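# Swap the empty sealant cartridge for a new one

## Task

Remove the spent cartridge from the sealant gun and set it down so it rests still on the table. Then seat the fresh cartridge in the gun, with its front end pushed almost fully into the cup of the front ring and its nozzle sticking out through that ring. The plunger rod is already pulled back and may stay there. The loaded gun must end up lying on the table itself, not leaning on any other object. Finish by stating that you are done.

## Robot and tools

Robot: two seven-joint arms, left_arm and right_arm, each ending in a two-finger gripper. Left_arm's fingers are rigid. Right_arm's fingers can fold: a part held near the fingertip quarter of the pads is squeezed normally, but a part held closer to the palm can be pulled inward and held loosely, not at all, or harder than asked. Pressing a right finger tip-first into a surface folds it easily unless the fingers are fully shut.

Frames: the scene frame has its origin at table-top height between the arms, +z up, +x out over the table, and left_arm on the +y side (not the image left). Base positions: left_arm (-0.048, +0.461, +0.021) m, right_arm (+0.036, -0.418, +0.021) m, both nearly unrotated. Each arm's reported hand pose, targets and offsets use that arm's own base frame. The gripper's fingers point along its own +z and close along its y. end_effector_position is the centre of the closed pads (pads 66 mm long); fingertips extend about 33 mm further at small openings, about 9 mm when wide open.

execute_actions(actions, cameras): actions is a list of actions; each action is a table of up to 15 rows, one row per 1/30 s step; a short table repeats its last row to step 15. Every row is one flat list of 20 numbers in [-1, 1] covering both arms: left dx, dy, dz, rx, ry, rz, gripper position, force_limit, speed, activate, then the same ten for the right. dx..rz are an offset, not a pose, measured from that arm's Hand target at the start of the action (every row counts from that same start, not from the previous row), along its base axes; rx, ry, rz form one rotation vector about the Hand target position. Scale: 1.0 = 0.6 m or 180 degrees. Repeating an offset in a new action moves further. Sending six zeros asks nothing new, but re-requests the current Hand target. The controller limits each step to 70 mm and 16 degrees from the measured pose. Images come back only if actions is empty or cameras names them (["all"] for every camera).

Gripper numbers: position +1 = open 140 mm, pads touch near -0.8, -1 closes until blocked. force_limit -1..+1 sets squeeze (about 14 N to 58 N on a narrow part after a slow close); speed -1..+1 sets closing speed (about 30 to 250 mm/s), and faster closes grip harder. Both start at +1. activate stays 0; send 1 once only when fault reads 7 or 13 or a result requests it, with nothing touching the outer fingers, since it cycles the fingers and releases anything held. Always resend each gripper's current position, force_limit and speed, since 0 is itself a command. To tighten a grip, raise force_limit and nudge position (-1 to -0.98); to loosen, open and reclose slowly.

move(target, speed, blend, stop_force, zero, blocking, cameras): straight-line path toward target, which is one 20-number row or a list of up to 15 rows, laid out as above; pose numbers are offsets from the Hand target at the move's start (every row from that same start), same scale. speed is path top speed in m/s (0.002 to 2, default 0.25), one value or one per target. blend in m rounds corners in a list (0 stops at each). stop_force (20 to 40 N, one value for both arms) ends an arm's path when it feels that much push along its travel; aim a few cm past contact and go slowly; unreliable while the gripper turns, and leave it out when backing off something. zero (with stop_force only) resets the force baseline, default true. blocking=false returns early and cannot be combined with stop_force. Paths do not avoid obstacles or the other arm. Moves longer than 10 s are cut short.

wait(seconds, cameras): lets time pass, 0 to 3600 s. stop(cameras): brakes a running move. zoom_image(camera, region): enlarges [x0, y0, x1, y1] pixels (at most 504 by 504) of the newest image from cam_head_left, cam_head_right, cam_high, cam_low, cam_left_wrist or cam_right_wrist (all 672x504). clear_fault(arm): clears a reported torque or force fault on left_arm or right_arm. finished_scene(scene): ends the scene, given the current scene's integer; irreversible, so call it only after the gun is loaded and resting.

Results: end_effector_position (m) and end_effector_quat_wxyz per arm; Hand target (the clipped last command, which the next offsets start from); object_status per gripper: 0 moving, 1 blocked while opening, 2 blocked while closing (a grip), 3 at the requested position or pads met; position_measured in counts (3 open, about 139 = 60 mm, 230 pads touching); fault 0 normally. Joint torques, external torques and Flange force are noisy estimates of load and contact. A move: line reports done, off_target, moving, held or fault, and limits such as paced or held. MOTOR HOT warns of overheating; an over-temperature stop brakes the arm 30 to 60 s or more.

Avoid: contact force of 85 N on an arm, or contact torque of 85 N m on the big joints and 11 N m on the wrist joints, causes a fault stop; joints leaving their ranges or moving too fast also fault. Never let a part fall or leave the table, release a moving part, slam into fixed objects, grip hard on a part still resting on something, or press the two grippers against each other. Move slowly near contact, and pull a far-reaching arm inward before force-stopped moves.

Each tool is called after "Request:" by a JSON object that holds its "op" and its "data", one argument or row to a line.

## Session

Request:
{"op": "execute_actions", "data": {
  "actions": []
}}

Scene clock: 0.00 s.
left_arm: end_effector_position=(+0.5896, +0.0380, +0.3416) position_measured=3 object_status=3 fault=0 end_effector_quat_wxyz=(-0.089, -0.035, +0.754, +0.650) | right_arm: end_effector_position=(+0.6648, -0.0812, +0.0851) position_measured=3 object_status=3 fault=0 end_effector_quat_wxyz=(+0.540, +0.277, +0.719, -0.338)
Joint positions: left_arm=[-0.368 0.659 -0.118 -1.372 1.173 1.051 1.026] | right_arm=[0.271 0.613 0.018 -2.118 -1.83 1.877 -2.168]
Joint velocities: within noise
Joint torques (N m): no reading
External joint torques (N m): no reading
Flange force (N): no reading
Hand target: left_arm +0.5896, +0.0380, +0.3416; -0.089, -0.035, +0.754, +0.650 | right_arm +0.6648, -0.0812, +0.0851; +0.540, +0.277, +0.719, -0.338
Tool commands: left_gripper/position=+1.0 left_gripper/force_limit=+1.0 left_gripper/speed=+1.0 left_gripper/activate=+0.0 right_gripper/position=+1.0 right_gripper/force_limit=+1.0 right_gripper/speed=+1.0 right_gripper/activate=+0.0

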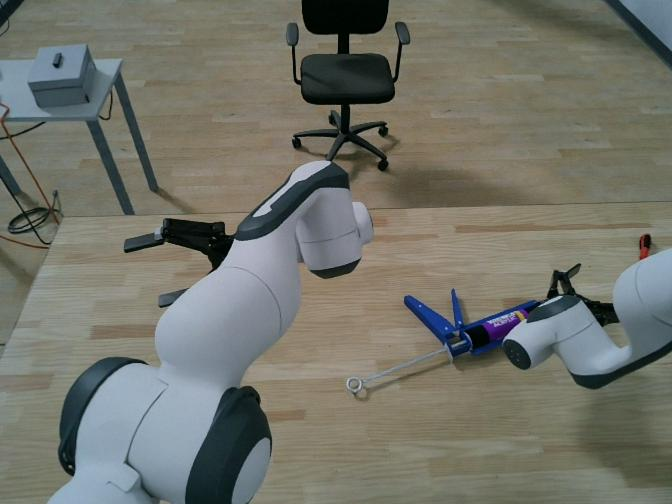

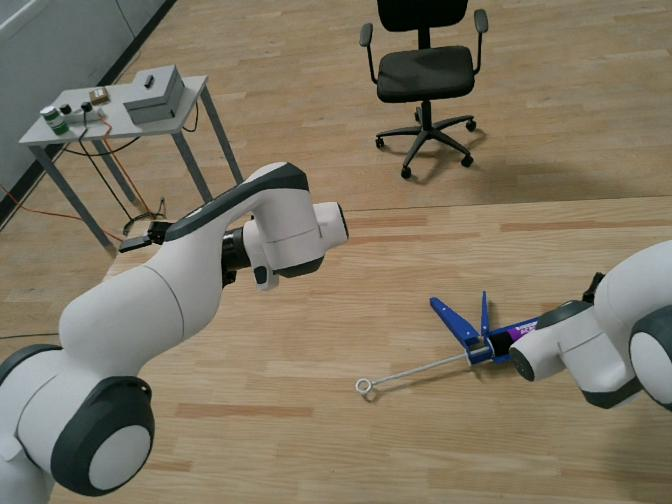

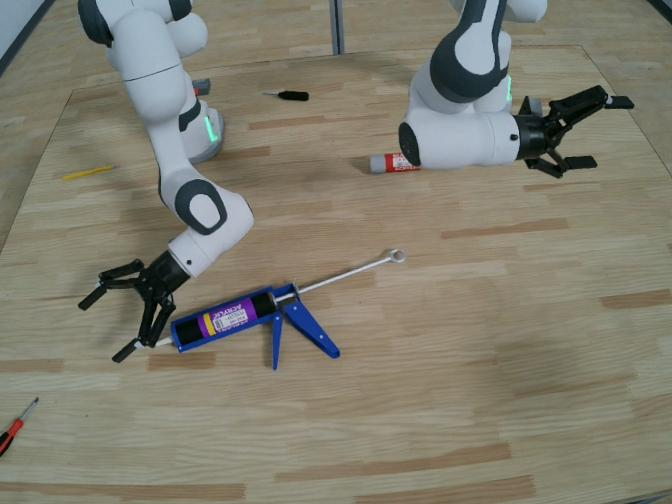

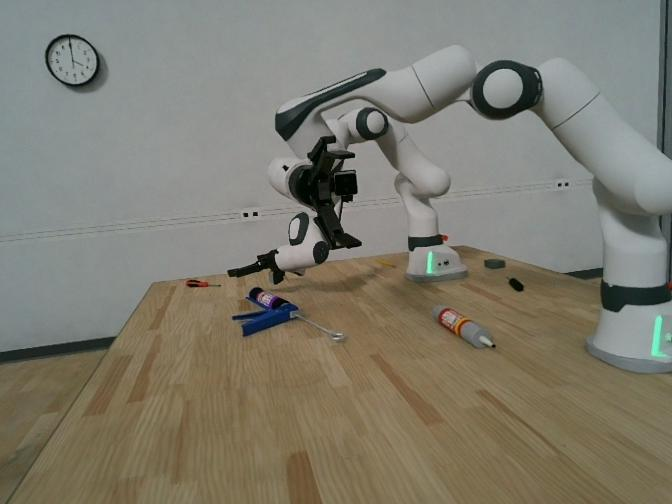

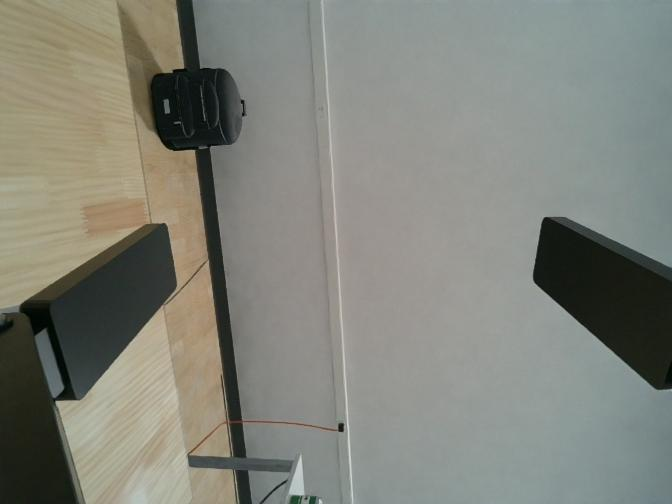

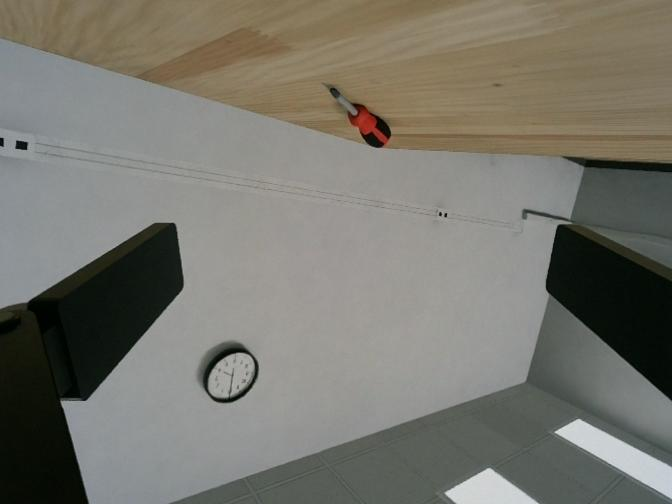

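Request:
{"op": "move", "data": {
  "target": [
    [0,0,0,0,0,0,1,1,1,0,-0.15,0.1,0.45,0,0,0,1,1,1,0],
    [0,0,0,0,0,0,1,1,1,0,-0.335,0.548,0.525,-0.196,0.526,0.651,1,1,1,0]
  ],
  "blend": [0.05,0],
  "speed": 0.4,
  "cameras": ["cam_right_wrist","cam_high"]
}}

Scene clock: 21.77 s.
left_arm: end_effector_position=(+0.5896, +0.0380, +0.3416) position_measured=3 object_status=3 fault=0 end_effector_quat_wxyz=(-0.089, -0.035, +0.754, +0.650) | right_arm: end_effector_position=(+0.4636, +0.2490, +0.3979) position_measured=3 object_status=3 fault=0 end_effector_quat_wxyz=(-0.111, +0.752, -0.648, +0.044)
Joint positions: left_arm=[-0.368 0.659 -0.118 -1.372 1.173 1.051 1.026] | right_arm=[-2.01 -0.344 2.235 -1.258 -2.824 4.569 -3.011]
Joint torques (N m): left_arm=[0.13 -50.01 0.08 21.41 2.98 -1 0.1] | right_arm=[-0.78 31.54 -6.77 18.71 -1.22 2.13 -0.18]
External joint torques (N m): left_arm=[0.03 0.07 -0.09 -1.02 -0.06 0.14 0] | right_arm=[-0.76 2.29 -0.08 0.48 -0.41 0.27 -0.15]
Flange force (N): left_arm=[4.5 -0.6 3.8] | right_arm=[3.3 4.3 -2.1]
Hand target: left_arm +0.5896, +0.0380, +0.3416; -0.089, -0.035, +0.754, +0.650 | right_arm +0.4638, +0.2476, +0.4001; +0.000, +0.793, -0.610, +0.000
Off the commanded pose: left_arm 0.000 m, 0 deg | right_arm 0.003 m, 15 deg.
joint sent to its limit (right arm) — joint 5 (forearm roll), lower limit; joint 6 (wrist pitch), upper limit; joint 7 (wrist roll), lower limit. The joint targets are off in orientation, not in position.
move: off_target (right_arm); limits=paced
Images, in order (width x height): cam_high 672x504, cam_right_wrist 672x504.

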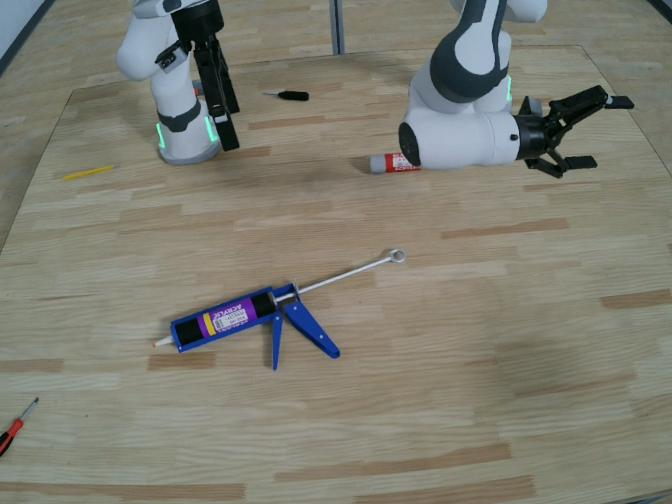

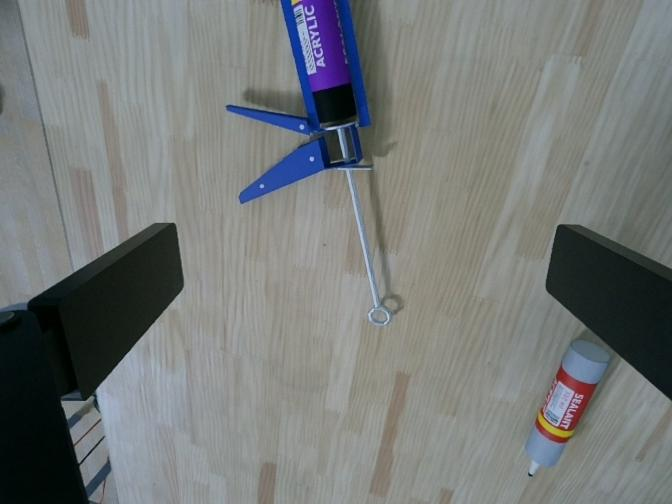

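Request:
{"op": "move", "data": {
  "target": [0,0,0,0,0,0,1,1,1,0,0.185,-0.448,-0.075,0.196,-0.526,-0.651,1,1,1,0],
  "speed": 0.4
}}

Request:
{"op": "move", "data": {
  "target": [0,0,0,0,0,0,1,1,1,0,-0.1,0.3,0.05,0.417,0.155,-0.152,1,1,1,0],
  "speed": 0.4
}}

Request:
{"op": "move", "data": {
  "target": [0,0,0,0,0,0,1,1,1,0,0,0,0,0,0,-0.45,1,1,1,0],
  "speed": 0.4
}}

Request:
{"op": "move", "data": {
  "target": [0,0,0,0,0,0,1,1,1,0,-0.085,0.248,0.05,0,0,-0.55,1,1,1,0],
  "speed": 0.4,
  "cameras": ["cam_right_wrist","cam_high"]
}}

Scene clock: 43.67 s.
left_arm: end_effector_position=(+0.5896, +0.0380, +0.3416) position_measured=3 object_status=3 fault=0 end_effector_quat_wxyz=(-0.089, -0.035, +0.754, +0.650) | right_arm: end_effector_position=(+0.5753, -0.0203, +0.3557) position_measured=3 object_status=3 fault=0 end_effector_quat_wxyz=(+0.541, +0.276, +0.720, -0.336)
Joint positions: left_arm=[-0.368 0.659 -0.118 -1.372 1.173 1.051 1.026] | right_arm=[-1.634 -1.785 1.105 -1.99 -2.226 3.989 -1.175]
Joint velocities: left_arm=[within noise] | right_arm=[0.002 -0.001 0 0 -0.001 -0.001 0.005]
Joint torques (N m): left_arm=[0.07 -50.03 0.09 21.42 2.99 -1.01 0.09] | right_arm=[-0.17 31.55 -24.78 -0.97 -2.95 -1.28 0.21]
External joint torques (N m): left_arm=[0.11 -0.14 0.01 -0.88 -0.04 0.13 -0.01] | right_arm=[-0.08 1.29 0.88 0.83 -0.38 0.29 0.26]
Flange force (N): left_arm=[4.4 -0.3 3.8] | right_arm=[-2.6 3.5 0.9]
Hand target: left_arm +0.5896, +0.0380, +0.3416; -0.089, -0.035, +0.754, +0.650 | right_arm +0.5748, -0.0212, +0.3551; +0.540, +0.277, +0.719, -0.338
Off the commanded pose: left_arm 0.000 m, 0 deg | right_arm 0.001 m, 0 deg.
joint sent to its limit (right arm) — joint 2 (shoulder), lower limit. The joint targets still meet the commanded pose.
move: done; limits=paced

Scene clock: 47.60 s.
left_arm: end_effector_position=(+0.5896, +0.0380, +0.3416) position_measured=3 object_status=3 fault=0 end_effector_quat_wxyz=(-0.089, -0.035, +0.754, +0.650) | right_arm: end_effector_position=(+0.5146, +0.1599, +0.3827) position_measured=3 object_status=3 fault=0 end_effector_quat_wxyz=(+0.065, +0.603, +0.790, +0.090)
Joint positions: left_arm=[-0.368 0.659 -0.118 -1.372 1.173 1.051 1.026] | right_arm=[-2.307 -0.387 2.344 -1.214 -2.824 4.57 -0.171]
Joint velocities: left_arm=[within noise] | right_arm=[0 0 -0.001 0.001 0 0.001 0.007]
Joint torques (N m): left_arm=[0.1 -49.98 0.1 21.46 3 -1.01 0.11] | right_arm=[-0.15 35.21 -6.4 18.75 -1.05 2.2 0.23]
External joint torques (N m): left_arm=[0.21 0.1 0.06 -0.94 -0.03 0.13 0.01] | right_arm=[-0.13 2.42 0.22 0.52 -0.42 0.22 0.2]
Flange force (N): left_arm=[3.8 -0.6 3.6] | right_arm=[0.3 -8.3 -1.7]
Hand target: left_arm +0.5896, +0.0380, +0.3416; -0.089, -0.035, +0.754, +0.650 | right_arm +0.5148, +0.1588, +0.3851; +0.001, +0.609, +0.793, +0.001
Off the commanded pose: left_arm 0.000 m, 0 deg | right_arm 0.003 m, 13 deg.
joint sent to its limit (right arm) — joint 5 (forearm roll), lower limit; joint 6 (wrist pitch), upper limit. The joint targets are off in orientation, not in position.
move: off_target (right_arm); limits=paced

Scene clock: 51.33 s.
left_arm: end_effector_position=(+0.5896, +0.0380, +0.3416) position_measured=3 object_status=3 fault=0 end_effector_quat_wxyz=(-0.089, -0.035, +0.754, +0.650) | right_arm: end_effector_position=(+0.5146, +0.1599, +0.3827) position_measured=3 object_status=3 fault=0 end_effector_quat_wxyz=(-0.008, +0.971, +0.210, +0.111)
Joint positions: left_arm=[-0.368 0.659 -0.118 -1.372 1.173 1.051 1.026] | right_arm=[-2.303 -0.388 2.34 -1.214 -2.824 4.57 1.242]
Joint velocities: left_arm=[within noise] | right_arm=[0.001 0 -0.001 0 0.001 0.001 0.006]
Joint torques (N m): left_arm=[0.1 -50.03 0.04 21.43 3 -1.01 0.07] | right_arm=[-0.18 35.23 -6.48 18.87 -1.09 2.07 0.32]
External joint torques (N m): left_arm=[0.11 -0.05 -0.05 -0.91 -0.02 0.13 -0.03] | right_arm=[-0.15 2.58 0.2 0.62 -0.42 0.24 0.31]
Flange force (N): left_arm=[4.3 -0.5 3.8] | right_arm=[-8.3 -1.8 -2.0]
Hand target: left_arm +0.5896, +0.0380, +0.3416; -0.089, -0.035, +0.754, +0.650 | right_arm +0.5148, +0.1588, +0.3851; +0.001, +0.978, +0.207, +0.000
Off the commanded pose: left_arm 0.000 m, 0 deg | right_arm 0.003 m, 13 deg.
joint sent to its limit (right arm) — joint 5 (forearm roll), lower limit; joint 6 (wrist pitch), upper limit. The joint targets are off in orientation, not in position.
move: off_target (right_arm); limits=paced

Scene clock: 55.40 s.
left_arm: end_effector_position=(+0.5896, +0.0380, +0.3416) position_measured=3 object_status=3 fault=0 end_effector_quat_wxyz=(-0.089, -0.035, +0.754, +0.650) | right_arm: end_effector_position=(+0.4647, +0.3062, +0.4153) position_measured=3 object_status=3 fault=0 end_effector_quat_wxyz=(-0.159, +0.812, -0.558, +0.065)
Joint positions: left_arm=[-0.368 0.659 -0.118 -1.372 1.173 1.051 1.026] | right_arm=[-1.742 -0.49 1.821 -1.237 -2.534 4.57 2.982]
Joint velocities: left_arm=[within noise] | right_arm=[0.002 -0.001 0.001 0 0.005 0 0.005]
Joint torques (N m): left_arm=[0.13 -50.05 0.09 21.38 2.99 -1.02 0.05] | right_arm=[1.3 27.51 -12 15.95 0.05 1.79 0.03]
External joint torques (N m): left_arm=[0.2 -0.17 0.03 -0.93 -0.03 0.12 -0.06] | right_arm=[1.3 0.77 -0.77 -0.28 0.6 0.25 0.06]
Flange force (N): left_arm=[4.7 -0.4 4.2] | right_arm=[0.0 0.0 0.0]
Hand target: left_arm +0.5896, +0.0380, +0.3416; -0.089, -0.035, +0.754, +0.650 | right_arm +0.4638, +0.3076, +0.4151; -0.036, +0.800, -0.599, +0.015
Off the commanded pose: left_arm 0.000 m, 0 deg | right_arm 0.002 m, 21 deg; orientation clipped.
joint sent to its limit (right arm) — joint 6 (wrist pitch), upper limit; joint 7 (wrist roll), upper limit. The joint targets are off in orientation, not in position.
move: off_target (right_arm); limits=paced
Images, in order (width x height): cam_high 672x504, cam_right_wrist 672x504.

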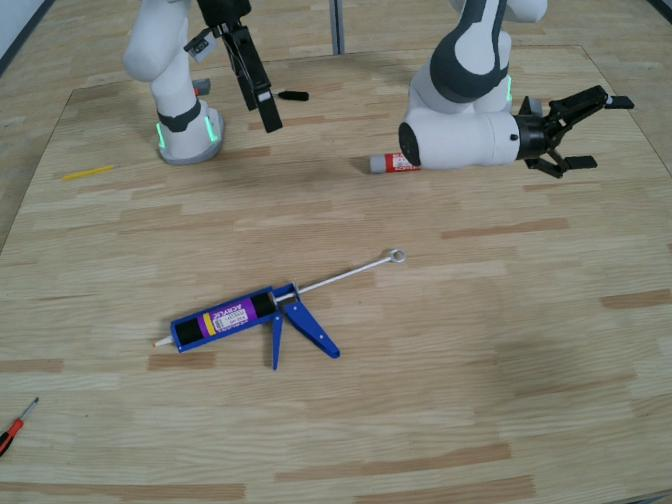

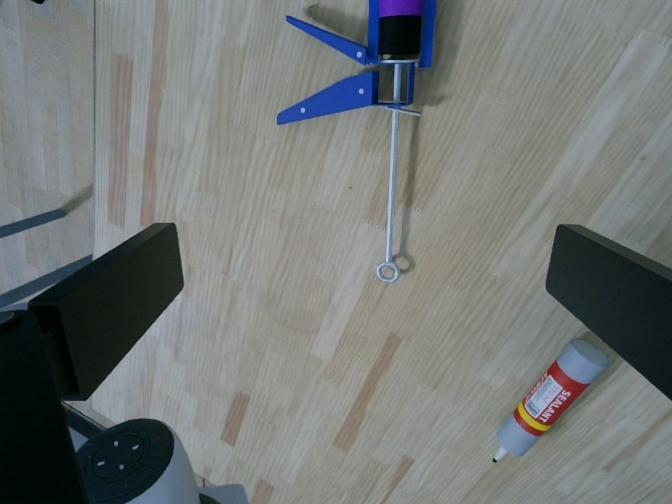

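Request:
{"op": "move", "data": {
  "target": [0,0,0,0,0,0,1,1,1,0,0.1,-0.15,0.35,0.186,-0.80,-0.103,1,1,1,0],
  "speed": 0.5
}}

Scene clock: 105.07 s.
left_arm: end_effector_position=(+0.5896, +0.0380, +0.3416) position_measured=3 object_status=3 fault=0 end_effector_quat_wxyz=(-0.089, -0.035, +0.754, +0.650) | right_arm: end_effector_position=(+0.5242, +0.2171, +0.6245) position_measured=3 object_status=3 fault=0 end_effector_quat_wxyz=(+0.735, -0.121, +0.226, -0.627)
Joint positions: left_arm=[-0.368 0.659 -0.118 -1.372 1.173 1.051 1.026] | right_arm=[-0.063 -0.014 0.702 -2.532 -2.681 1.03 2.984]
Joint velocities: left_arm=[within noise] | right_arm=[0.002 0 0 0 0 -0.004 0]
Joint torques (N m): left_arm=[0.07 -50.03 0.09 21.42 2.99 -1.01 0.09] | right_arm=[0.8 -21.59 -0.58 20.47 -1.78 -3.5 0.15]
External joint torques (N m): left_arm=[0.21 0.06 0.07 -0.99 -0.05 0.13 -0.01] | right_arm=[0.89 0.55 -0.27 0.67 -0.45 -0.26 0.2]
Flange force (N): left_arm=[4.2 -0.6 3.9] | right_arm=[-1.7 4.9 -0.8]
Hand target: left_arm +0.5896, +0.0380, +0.3416; -0.089, -0.035, +0.754, +0.650 | right_arm +0.5238, +0.2176, +0.6251; +0.739, -0.120, +0.225, -0.624
Off the commanded pose: left_arm 0.000 m, 0 deg | right_arm 0.001 m, 1 deg.
joint sent to its limit (right arm) — joint 7 (wrist roll), upper limit. The joint targets still meet the commanded pose.
move: done; limits=paced

Request:
{"op": "move", "data": {
  "target": [0,0,0,0,0,0,1,1,1,0,0,0,0,-0.403,0.088,-0.724,1,1,1,0],
  "speed": 0.5
}}

Request:
{"op": "move", "data": {
  "target": [0,0,0,0,0,0,1,1,1,0,0,0,0,0.217,0.161,-0.386,1,1,1,0],
  "speed": 0.5
}}

Scene clock: 119.07 s.
left_arm: end_effector_position=(+0.5896, +0.0380, +0.3416) position_measured=3 object_status=3 fault=0 end_effector_quat_wxyz=(-0.089, -0.035, +0.754, +0.650) | right_arm: end_effector_position=(+0.5236, +0.2178, +0.6245) position_measured=3 object_status=3 fault=0 end_effector_quat_wxyz=(+0.409, +0.252, +0.057, +0.875)
Joint positions: left_arm=[-0.368 0.659 -0.118 -1.372 1.173 1.051 1.026] | right_arm=[-0.192 -0.021 0.837 -2.533 -2.669 1.037 0.383]
Joint velocities: left_arm=[within noise] | right_arm=[0.001 0 -0.001 0 0 -0.001 -0.005]
Joint torques (N m): left_arm=[0.08 -50.02 0.09 21.38 3 -1.02 0.12] | right_arm=[0.31 -18.99 -0.8 20.58 -1.67 -3.6 -0.02]
External joint torques (N m): left_arm=[0.08 -0.1 -0.02 -0.94 -0.03 0.12 0.02] | right_arm=[0.36 0.63 -0.35 0.61 -0.42 -0.31 -0.06]
Flange force (N): left_arm=[4.5 -0.3 3.9] | right_arm=[-1.7 -6.4 -1.2]
Hand target: left_arm +0.5896, +0.0380, +0.3416; -0.089, -0.035, +0.754, +0.650 | right_arm +0.5238, +0.2176, +0.6251; +0.411, +0.251, +0.057, +0.874
Off the commanded pose: left_arm 0.000 m, 0 deg | right_arm 0.001 m, 0 deg.
move: done; limits=paced

Scene clock: 120.90 s.
left_arm: end_effector_position=(+0.5896, +0.0380, +0.3416) position_measured=3 object_status=3 fault=0 end_effector_quat_wxyz=(-0.089, -0.035, +0.754, +0.650) | right_arm: end_effector_position=(+0.5328, +0.2267, +0.6200) position_measured=3 object_status=3 fault=0 end_effector_quat_wxyz=(+0.579, +0.497, -0.192, +0.617)
Joint positions: left_arm=[-0.368 0.659 -0.118 -1.372 1.173 1.051 1.026] | right_arm=[0.234 0.472 0.878 -1.728 -2.153 0.709 -0.216]
Joint velocities: left_arm=[within noise] | right_arm=[-0.001 0.001 0 -0.001 0.001 0.001 0.008]
Joint torques (N m): left_arm=[0.1 -50 0.07 21.47 2.99 -1.02 0.09] | right_arm=[0.21 -38.07 9.07 20.36 -3.22 -1.2 0.26]
External joint torques (N m): left_arm=[0.08 -0.02 -0.04 -0.89 -0.04 0.12 -0.01] | right_arm=[0.3 -1.38 -0.33 -0.39 0.09 0.31 0.21]
Flange force (N): left_arm=[4.1 -0.5 3.6] | right_arm=[-1.7 4.1 3.2]
Hand target: left_arm +0.5896, +0.0380, +0.3416; -0.089, -0.035, +0.754, +0.650 | right_arm +0.5329, +0.2267, +0.6209; +0.576, +0.497, -0.193, +0.620 (not the last commanded pose)
Off the commanded pose: left_arm 0.000 m, 0 deg | right_arm 0.014 m, 33 deg.
move: held (right_arm; a check stopped the path); limits=paced,held
pose unreachable (right arm): on one or more control steps of this call, first in action 0 (counted from 0), this arm could not follow its commanded pose, so it was not sent that pose on those steps. It may still have moved: this result reports where it is.
cause: moving toward the commanded pose would bring a part of the arm too close to another arm (a part of this arm just beyond joint 6 (wrist pitch) and a part of the left arm just beyond its joint 6 (wrist pitch), at the place that arm is still heading or pushing toward).

Request:
{"op": "move", "data": {
  "target": [0,0,0,0,0,0,1,1,1,0,-0.115,-0.16,-0.2,0.579,0.279,0,1,1,1,0],
  "speed": 0.5
}}

Request:
{"op": "move", "data": {
  "target": [0,0,0,0,0,0,1,1,1,0,0,0.16,-0.167,0,0,-0.16,1,1,1,0],
  "speed": 0.3,
  "cameras": ["cam_right_wrist","cam_high"]
}}

Scene clock: 139.43 s.
left_arm: end_effector_position=(+0.5896, +0.0380, +0.3416) position_measured=3 object_status=3 fault=0 end_effector_quat_wxyz=(-0.089, -0.035, +0.754, +0.650) | right_arm: end_effector_position=(+0.4644, +0.1299, +0.5005) position_measured=3 object_status=3 fault=0 end_effector_quat_wxyz=(+0.000, +0.932, -0.362, +0.001)
Joint positions: left_arm=[-0.368 0.659 -0.118 -1.372 1.173 1.051 1.026] | right_arm=[-0.89 0.952 2.22 -1.416 -0.919 0.957 0.123]
Joint velocities: left_arm=[within noise] | right_arm=[0 0 0 -0.001 -0.001 0.001 0.005]
Joint torques (N m): left_arm=[0.12 -50.04 0.08 21.43 2.99 -1.02 0.1] | right_arm=[-0.19 -24.59 19.35 8.96 1.15 2.84 0.11]
External joint torques (N m): left_arm=[0.2 0 0.03 -0.95 -0.04 0.13 0] | right_arm=[-0.25 -0.17 -0.52 -0.09 0.54 0.28 0.11]
Flange force (N): left_arm=[4.2 -0.5 3.9] | right_arm=[-0.8 -0.3 0.7]
Hand target: left_arm +0.5896, +0.0380, +0.3416; -0.089, -0.035, +0.754, +0.650 | right_arm +0.4639, +0.1307, +0.5009; -0.001, +0.932, -0.364, +0.000
Off the commanded pose: left_arm 0.000 m, 0 deg | right_arm 0.001 m, 0 deg.
move: done

Scene clock: 141.80 s.
left_arm: end_effector_position=(+0.5896, +0.0380, +0.3416) position_measured=3 object_status=3 fault=0 end_effector_quat_wxyz=(-0.089, -0.035, +0.754, +0.650) | right_arm: end_effector_position=(+0.4642, +0.2263, +0.4010) position_measured=3 object_status=3 fault=0 end_effector_quat_wxyz=(-0.001, +0.814, -0.581, +0.001)
Joint positions: left_arm=[-0.368 0.659 -0.118 -1.372 1.173 1.051 1.026] | right_arm=[-0.91 0.89 2.035 -1.691 -0.808 1.299 0.728]
Joint velocities: left_arm=[within noise] | right_arm=[0 0 0.001 0 0.001 0.001 0.005]
Joint torques (N m): left_arm=[0.11 -50.04 0.11 21.45 3 -1.01 0.07] | right_arm=[-0.08 -19.9 20.73 14.27 1.19 2.78 0.22]
External joint torques (N m): left_arm=[0.22 -0.19 0.07 -0.84 -0.03 0.12 -0.03] | right_arm=[-0.16 -0.41 -1.47 -0.22 0.47 0.27 0.22]
Flange force (N): left_arm=[4.3 -0.3 3.9] | right_arm=[-1.6 -2.9 1.0]
Hand target: left_arm +0.5896, +0.0380, +0.3416; -0.089, -0.035, +0.754, +0.650 | right_arm +0.4639, +0.2267, +0.4007; -0.001, +0.812, -0.584, +0.001
Off the commanded pose: left_arm 0.000 m, 0 deg | right_arm 0.001 m, 0 deg.
move: done
Images, in order (width x height): cam_high 672x504, cam_right_wrist 672x504.

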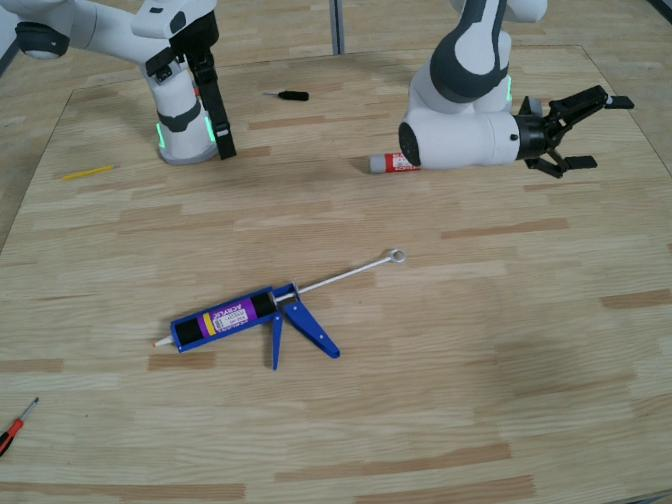

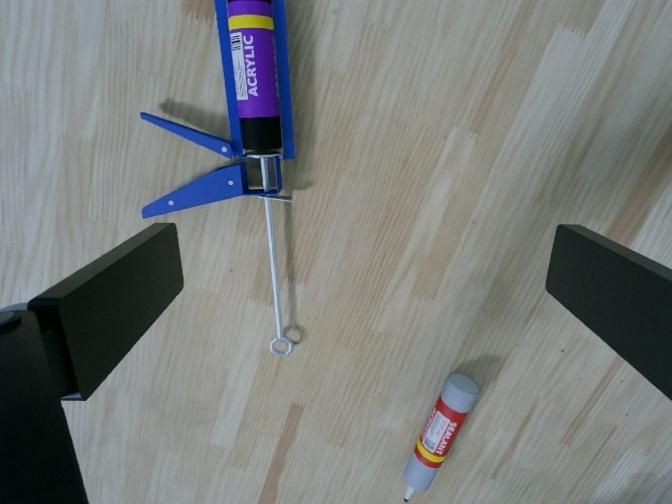

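Request:
{"op": "move", "data": {
  "target": [0,0,0,0,0,0,1,1,1,0,0.2335,-0.095,-0.43,0,0,0.011,0.35,-0.5,0,0],
  "speed": 0.35,
  "cameras": ["cam_right_wrist","cam_low"]
}}

Scene clock: 169.13 s.
left_arm: end_effector_position=(+0.5896, +0.0380, +0.3416) position_measured=3 object_status=3 fault=0 end_effector_quat_wxyz=(-0.089, -0.035, +0.754, +0.650) | right_arm: end_effector_position=(+0.6027, +0.1682, +0.1420) position_measured=85 object_status=3 fault=0 end_effector_quat_wxyz=(+0.001, +0.820, -0.572, +0.000)
Joint positions: left_arm=[-0.368 0.659 -0.118 -1.372 1.173 1.051 1.026] | right_arm=[-0.839 1.196 1.594 -1.77 -1.199 1.62 0.574]
Joint velocities: left_arm=[within noise] | right_arm=[0 0.001 0 0 0 -0.001 -0.005]
Joint torques (N m): left_arm=[0.14 -50.07 0.05 21.37 2.99 -1.02 0.09] | right_arm=[0.72 -31.87 28.88 9.66 0.33 2.77 -0.17]
External joint torques (N m): left_arm=[0.15 -0.12 -0.05 -0.96 -0.04 0.12 -0.01] | right_arm=[0.88 0.28 -1.06 0.59 -0.4 0.26 -0.18]
Flange force (N): left_arm=[4.7 -0.4 4.1] | right_arm=[-0.6 -6.7 1.9]
Hand target: left_arm +0.5896, +0.0380, +0.3416; -0.089, -0.035, +0.754, +0.650 | right_arm +0.6040, +0.1697, +0.1427; -0.001, +0.822, -0.570, +0.001
Off the commanded pose: left_arm 0.000 m, 0 deg | right_arm 0.002 m, 0 deg.
move: done
Images, in order (width x height): cam_low 672x504, cam_right_wrist 672x504.

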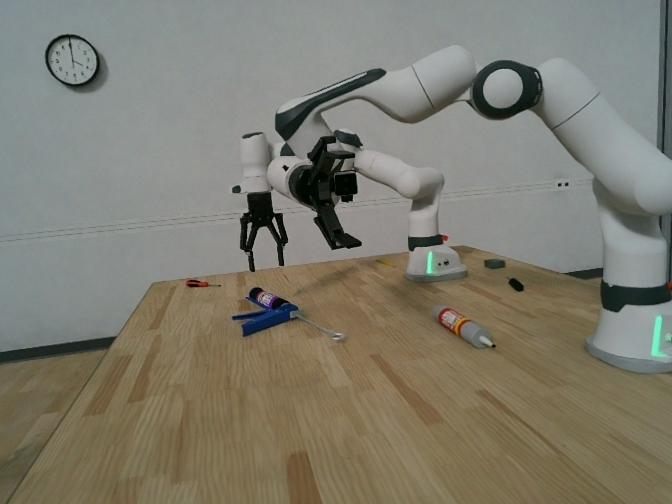

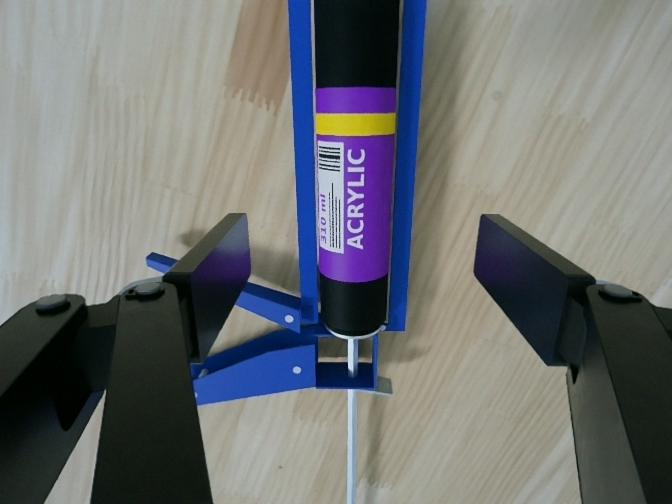

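Request:
{"op": "move", "data": {
  "target": [
    [0,0,0,0,0,0,1,1,1,0,0.018,-0.0467,-0.167,0,0,0,0.35,-1,0,0],
    [0,0,0,0,0,0,1,1,1,0,0.018,-0.0467,-0.1675,0,0,0,-1,-0.5,-1,0]
  ],
  "speed": 0.15,
  "cameras": ["cam_right_wrist","cam_high"]
}}

Request:
{"op": "zoom_image", "data": {
  "camera": "cam_high",
  "region": [140, 220, 360, 380]
}}

Scene clock: 182.07 s.
left_arm: end_effector_position=(+0.5896, +0.0380, +0.3416) position_measured=3 object_status=3 fault=0 end_effector_quat_wxyz=(-0.089, -0.035, +0.754, +0.650) | right_arm: end_effector_position=(+0.6138, +0.1416, +0.0424) position_measured=160 object_status=0 fault=0 end_effector_quat_wxyz=(+0.000, +0.821, -0.571, +0.000)
Joint positions: left_arm=[-0.368 0.659 -0.118 -1.372 1.173 1.051 1.026] | right_arm=[-0.862 1.302 1.454 -1.808 -1.333 1.743 0.554]
Joint torques (N m): left_arm=[0.17 -50.02 0.09 21.43 3 -1.02 0.12] | right_arm=[0.5 -33.55 28.85 6.72 0.41 2.75 -0.13]
External joint torques (N m): left_arm=[0.14 -0.06 -0.03 -0.93 -0.03 0.12 0.02] | right_arm=[0.43 0.11 -1.99 0.32 -0.32 0.24 -0.13]
Flange force (N): left_arm=[4.3 -0.4 3.8] | right_arm=[0.0 -3.8 3.9]
Hand target: left_arm +0.5896, +0.0380, +0.3416; -0.089, -0.035, +0.754, +0.650 | right_arm +0.6148, +0.1417, +0.0422; -0.001, +0.822, -0.570, +0.001
Off the commanded pose: left_arm 0.000 m, 0 deg | right_arm 0.001 m, 0 deg.
move: done
Images, in order (width x height): cam_high 672x504, cam_right_wrist 672x504.

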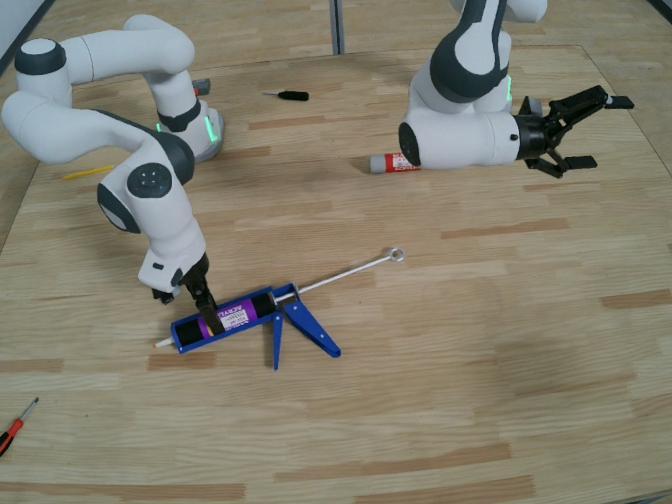

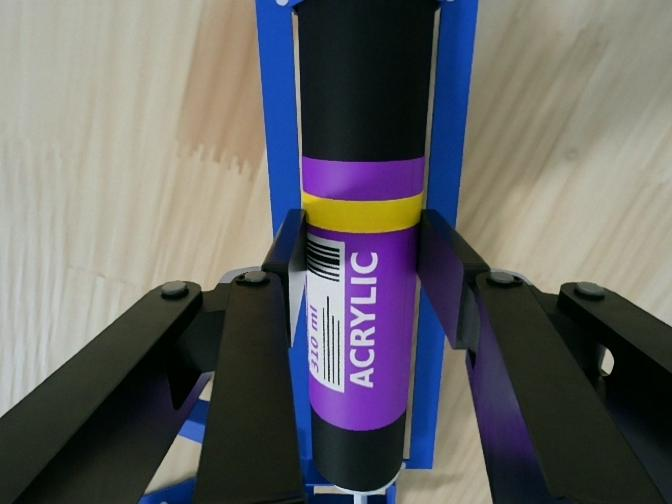

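Scaled by 2.291 from the camera's image (finer frame: 960x720).

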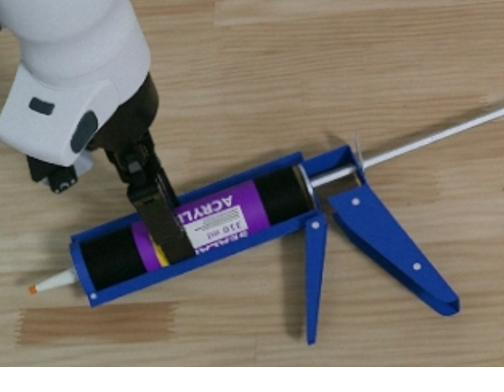

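Request:
{"op": "move", "data": {
  "target": [0,0,0,0,0,0,1,1,1,0,-0.0065,0.017,0,0,0,0,-1,-0.5,-1,0],
  "speed": 0.04,
  "cameras": ["cam_high","cam_right_wrist"]
}}

Request:
{"op": "zoom_image", "data": {
  "camera": "cam_high",
  "region": [140, 220, 360, 380]
}}

Scene clock: 188.73 s.
left_arm: end_effector_position=(+0.5896, +0.0380, +0.3416) position_measured=3 object_status=3 fault=0 end_effector_quat_wxyz=(-0.089, -0.035, +0.754, +0.650) | right_arm: end_effector_position=(+0.6111, +0.1493, +0.0420) position_measured=160 object_status=2 fault=0 end_effector_quat_wxyz=(+0.000, +0.822, -0.569, +0.000)
Joint positions: left_arm=[-0.368 0.659 -0.118 -1.372 1.173 1.051 1.026] | right_arm=[-0.851 1.302 1.454 -1.811 -1.334 1.743 0.563]
Joint velocities: left_arm=[within noise] | right_arm=[-0.001 0 0 0 0.001 0.001 0.005]
Joint torques (N m): left_arm=[0.12 -50.05 0.09 21.41 2.98 -1.02 0.1] | right_arm=[1.22 -33.86 29.64 6.09 0.58 2.86 0.19]
External joint torques (N m): left_arm=[0.28 0.06 0.09 -1 -0.06 0.12 -0.01] | right_arm=[1.28 -0.16 -1.25 -0.38 -0.15 0.36 0.19]
Flange force (N): left_arm=[4.2 -0.6 4.1] | right_arm=[-2.1 -2.5 2.8]
Hand target: left_arm +0.5896, +0.0380, +0.3416; -0.089, -0.035, +0.754, +0.650 | right_arm +0.6109, +0.1519, +0.0422; -0.001, +0.822, -0.570, +0.001
Off the commanded pose: left_arm 0.000 m, 0 deg | right_arm 0.003 m, 0 deg.
move: done

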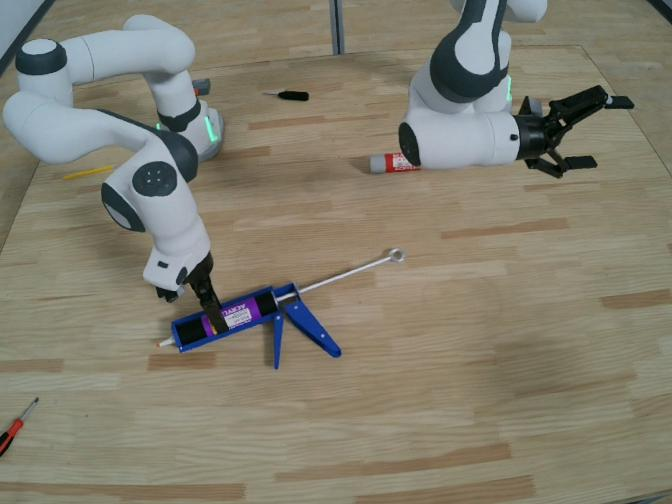

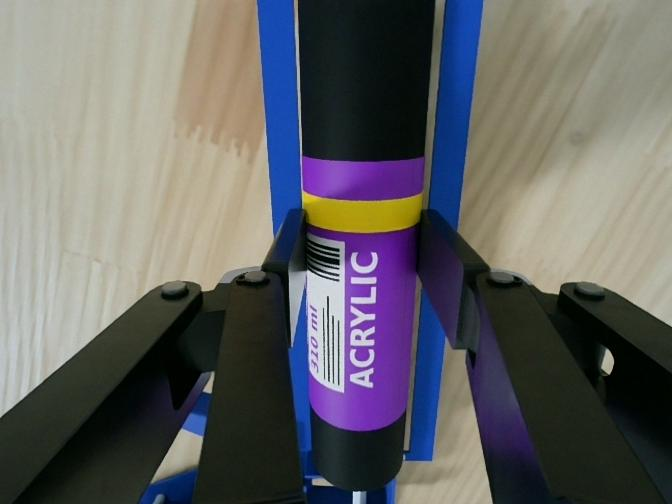

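Scaled by 2.291 from the camera's image (finer frame: 960x720).

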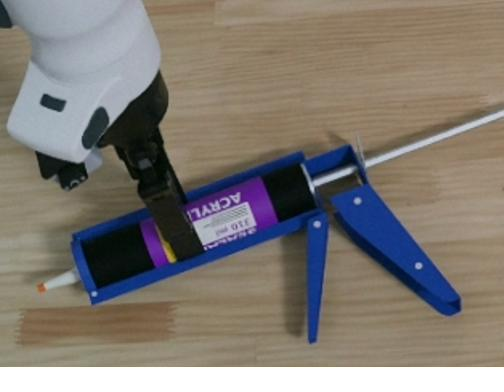

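Request:
{"op": "move", "data": {
  "target": [
    [0,0,0,0,0,0,1,1,1,0,-0.0006,0.0015,0,0,0,0,-1,-0.5,-1,0],
    [0,0,0,0,0,0,1,1,1,0,0.0032,-0.0083,0.0237,0.0415,0.0159,0,-1,-0.5,-1,0],
    [0,0,0,0,0,0,1,1,1,0,0.0075,-0.0196,0.0457,0.083,0.0317,0,-1,-0.5,-1,0],
    [0,0,0,0,0,0,1,1,1,0,-0.0411,0.1074,0.0857,0.083,0.0317,0,-1,-0.5,-1,0]
  ],
  "speed": [0.05,0.05,0.05,0.08],
  "blend": [0.001,0.004,0.002,0],
  "cameras": ["cam_low","cam_high","cam_right_wrist"]
}}

Request:
{"op": "zoom_image", "data": {
  "camera": "cam_high",
  "region": [140, 220, 360, 380]
}}

Scene clock: 214.93 s.
left_arm: end_effector_position=(+0.5896, +0.0380, +0.3416) position_measured=3 object_status=3 fault=0 end_effector_quat_wxyz=(-0.089, -0.035, +0.754, +0.650) | right_arm: end_effector_position=(+0.5858, +0.2149, +0.0916) position_measured=160 object_status=2 fault=0 end_effector_quat_wxyz=(-0.078, +0.815, -0.563, -0.114)
Joint positions: left_arm=[-0.368 0.659 -0.118 -1.372 1.173 1.051 1.026] | right_arm=[-0.88 1.424 1.586 -1.795 -1.185 1.731 0.531]
Joint velocities: left_arm=[within noise] | right_arm=[-0.001 0 0 0.001 0.001 0.001 0.006]
Joint torques (N m): left_arm=[0.14 -50.05 0.07 21.41 2.99 -1 0.09] | right_arm=[0.28 -33.96 31.44 3.99 1.45 3.07 0.29]
External joint torques (N m): left_arm=[0.07 -0.34 -0.08 -0.82 -0.03 0.14 -0.01] | right_arm=[0.34 -0.77 -0.52 0.32 0.23 0.3 0.3]
Flange force (N): left_arm=[4.7 -0.1 3.9] | right_arm=[-0.9 -2.1 0.2]
Hand target: left_arm +0.5896, +0.0380, +0.3416; -0.089, -0.035, +0.754, +0.650 | right_arm +0.5863, +0.2163, +0.0936; -0.080, +0.814, -0.564, -0.114
Off the commanded pose: left_arm 0.000 m, 0 deg | right_arm 0.003 m, 0 deg.
move: done; blend cut to 0.0005 m at target 1
Images, in order (width x height): cam_high 672x504, cam_low 672x504, cam_right_wrist 672x504.

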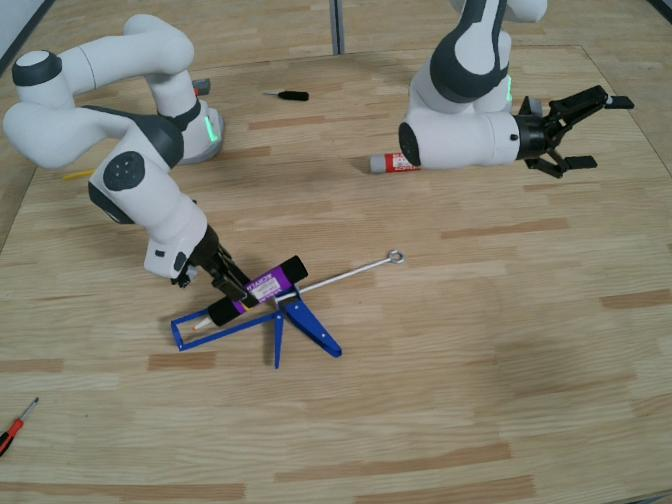

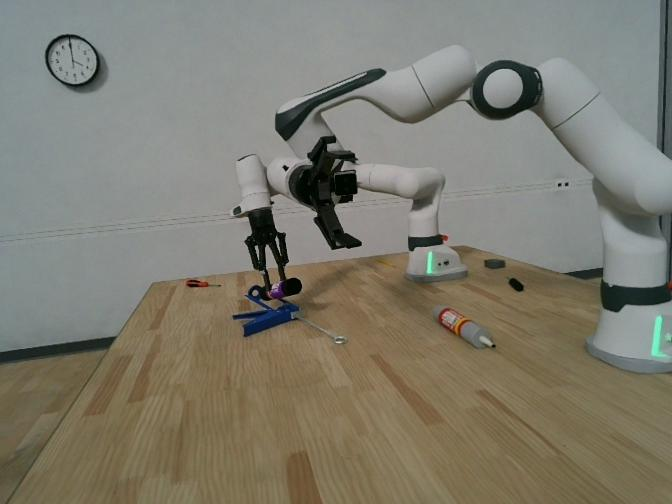

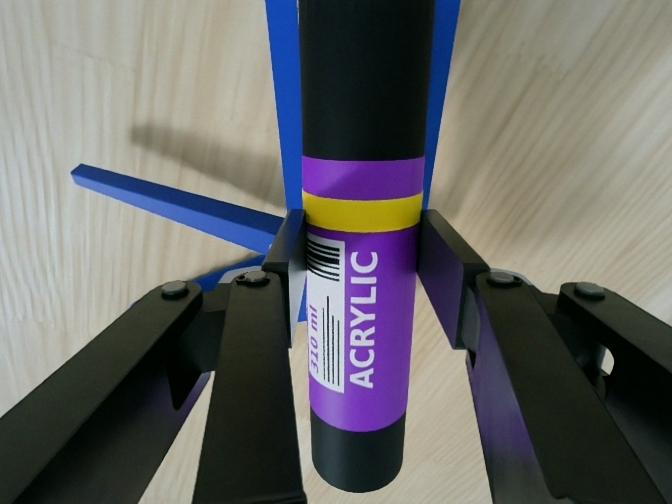

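Scaled by 2.291 from the camera's image (finer frame: 960x720).

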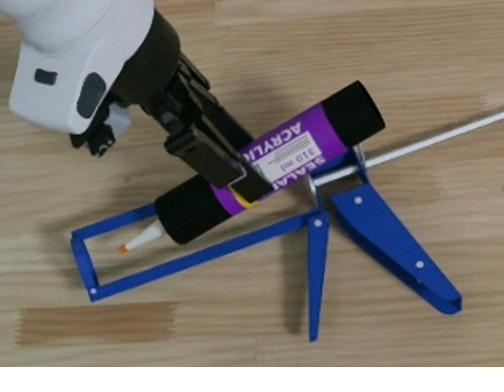

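Request:
{"op": "move", "data": {
  "target": [
    [0,0,0,0,0,0,1,1,1,0,0,0,0.18,0,0,0,-1,-0.5,-1,0],
    [-0.2,0.3,0,0,0,0.15,1,1,1,0,-0.3355,-0.077,0.1,-0.083,-0.0317,0,-1,-0.5,-1,0],
    [-0.35,0.5,0.05,0,0,0.25,1,1,1,0,-0.3355,-0.077,-0.084,-0.083,-0.0317,0,-1,-0.5,-1,0],
    [-0.35,0.5,0.05,0,0,0.25,1,1,1,0,-0.3355,-0.077,-0.085,-0.083,-0.0317,0,0.35,-0.5,-1,0],
    [-0.35,0.5,0.05,0,0,0.25,1,1,1,0,-0.3355,-0.077,0.35,-0.083,-0.0317,0,0.35,-0.5,-1,0]
  ],
  "speed": [0.2,0.3,0.15,0.1,0.3],
  "blend": [0.03,0.02,0,0,0],
  "cameras": ["cam_right_wrist","cam_high"]
}}

Scene clock: 244.97 s.
left_arm: end_effector_position=(+0.3795, +0.3390, +0.3720) position_measured=3 object_status=3 fault=0 end_effector_quat_wxyz=(-0.329, -0.322, +0.683, +0.568) | right_arm: end_effector_position=(+0.3858, +0.1699, +0.3030) position_measured=85 object_status=3 fault=0 end_effector_quat_wxyz=(-0.002, +0.820, -0.572, +0.001)
Joint positions: left_arm=[0.068 0.502 0.145 -1.543 0.969 1.012 0.98] | right_arm=[-1.258 1.115 2.175 -2.225 -0.845 1.437 0.812]
Joint velocities: left_arm=[within noise] | right_arm=[-0.001 -0.001 0 0 -0.001 -0.004 -0.005]
Joint torques (N m): left_arm=[0.09 -43.84 3.44 21.46 2.61 -1.33 0.25] | right_arm=[0.76 -13.94 21.03 15.65 1.2 2.1 -0.14]
External joint torques (N m): left_arm=[0.23 0.71 -0.12 -0.31 -0.37 -0.12 0.15] | right_arm=[0.75 0.15 -0.74 0.64 0.46 -0.39 -0.14]
Flange force (N): left_arm=[-0.7 -1.0 -0.7] | right_arm=[-0.9 -4.2 -1.9]
Hand target: left_arm +0.3796, +0.3380, +0.3716; -0.331, -0.321, +0.683, +0.566 | right_arm +0.3850, +0.1701, +0.3036; -0.001, +0.822, -0.570, +0.001
Off the commanded pose: left_arm 0.001 m, 0 deg | right_arm 0.001 m, 0 deg.
move: done
Images, in order (width x height): cam_high 672x504, cam_right_wrist 672x504.

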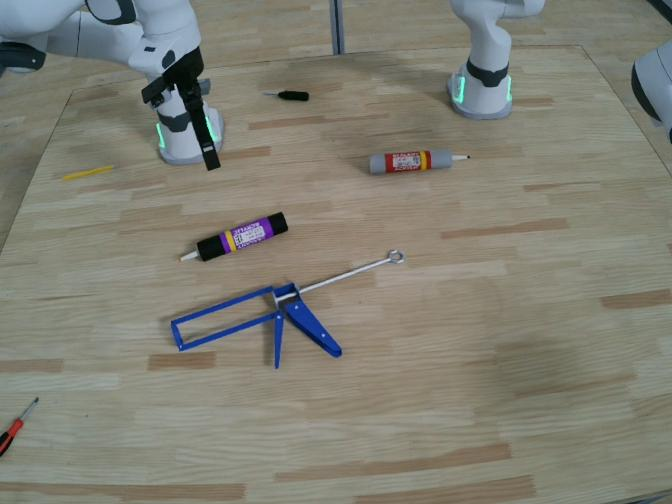

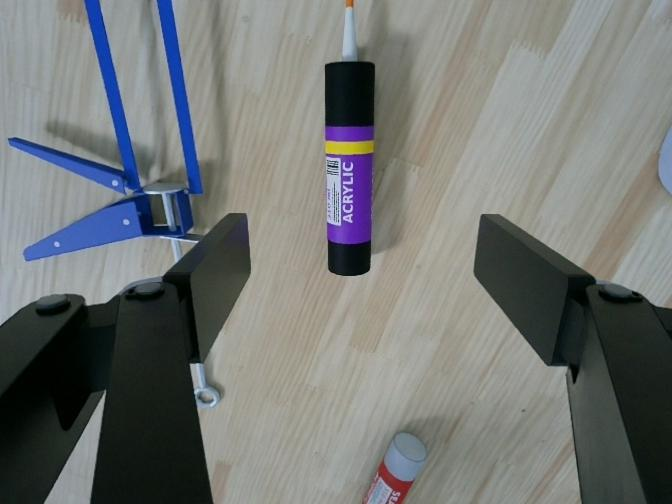

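Request:
{"op": "move", "data": {
  "target": [0,0,0,0,0,0,1,1,1,0,-0.15,0.4,0,0,0,0.45,0.35,-0.5,-1,0],
  "speed": 0.4
}}

Request:
{"op": "move", "data": {
  "target": [0,0,0,0,0,0,1,1,1,0,-0.27,0.411,-0.17,0,0,0.455,0.35,-0.5,-1,0],
  "speed": 0.4,
  "cameras": ["cam_right_wrist","cam_high"]
}}

Scene clock: 260.33 s.
left_arm: end_effector_position=(+0.3795, +0.3390, +0.3720) position_measured=3 object_status=3 fault=0 end_effector_quat_wxyz=(-0.329, -0.322, +0.683, +0.568) | right_arm: end_effector_position=(+0.2942, +0.4102, +0.3034) position_measured=85 object_status=3 fault=0 end_effector_quat_wxyz=(-0.002, +0.995, +0.098, -0.001)
Joint positions: left_arm=[0.068 0.502 0.145 -1.543 0.969 1.012 0.98] | right_arm=[-0.412 1.197 2.042 -1.958 -1.029 1.318 -0.058]
Joint velocities: left_arm=[within noise] | right_arm=[0 0.001 0.001 0.002 0 0 -0.005]
Joint torques (N m): left_arm=[0.12 -43.89 3.42 21.41 2.63 -1.33 0.26] | right_arm=[0.48 -22.76 25.1 11.22 0.44 2.24 -0.21]
External joint torques (N m): left_arm=[0.21 0.62 -0.17 -0.32 -0.34 -0.11 0.16] | right_arm=[0.54 0.06 -1.18 0.58 -0.29 -0.33 -0.21]
Flange force (N): left_arm=[-0.4 -0.9 -0.4] | right_arm=[3.8 -4.0 -0.4]
Hand target: left_arm +0.3796, +0.3380, +0.3716; -0.331, -0.321, +0.683, +0.566 | right_arm +0.2950, +0.4101, +0.3036; -0.001, +0.995, +0.101, +0.000
Off the commanded pose: left_arm 0.001 m, 0 deg | right_arm 0.001 m, 0 deg.
move: done

Scene clock: 263.80 s.
left_arm: end_effector_position=(+0.3795, +0.3390, +0.3720) position_measured=3 object_status=3 fault=0 end_effector_quat_wxyz=(-0.329, -0.322, +0.683, +0.568) | right_arm: end_effector_position=(+0.1329, +0.6571, +0.2023) position_measured=85 object_status=3 fault=0 end_effector_quat_wxyz=(-0.002, +0.688, +0.726, +0.000)
Joint positions: left_arm=[0.068 0.502 0.145 -1.543 0.969 1.012 0.98] | right_arm=[0.439 1.342 1.774 -1.489 -1.352 1.358 -1.22]
Joint velocities: left_arm=[within noise] | right_arm=[0 -0.001 0 -0.001 0.001 0 -0.006]
Joint torques (N m): left_arm=[0.11 -43.86 3.48 21.47 2.62 -1.34 0.26] | right_arm=[0.79 -39.76 28.01 4.71 0.87 2.31 -0.22]
External joint torques (N m): left_arm=[0.21 0.94 -0.13 -0.41 -0.38 -0.11 0.15] | right_arm=[0.8 -0.84 -1.71 0.76 0.04 -0.33 -0.22]
Flange force (N): left_arm=[-0.9 -1.3 -0.8] | right_arm=[8.8 1.1 -1.7]
Hand target: left_arm +0.3796, +0.3380, +0.3716; -0.331, -0.321, +0.683, +0.566 | right_arm +0.1330, +0.6567, +0.2016; -0.001, +0.686, +0.728, -0.001
Off the commanded pose: left_arm 0.001 m, 0 deg | right_arm 0.001 m, 0 deg.
move: done
Images, in order (width x height): cam_high 672x504, cam_right_wrist 672x504.

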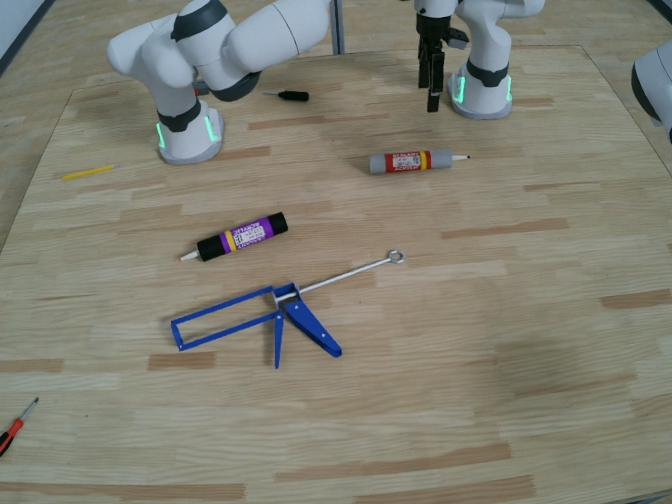

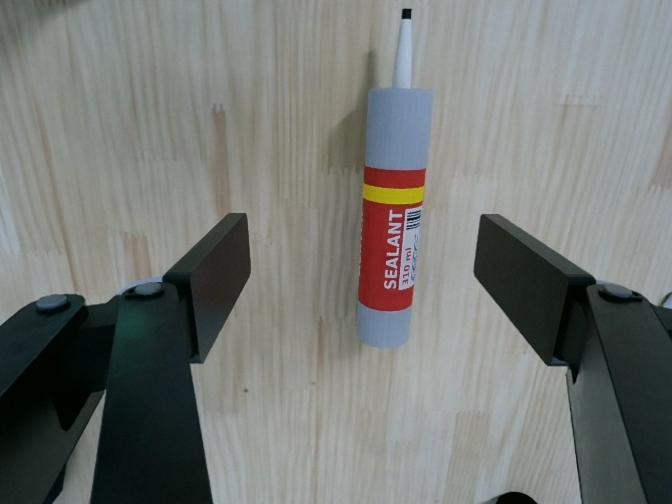

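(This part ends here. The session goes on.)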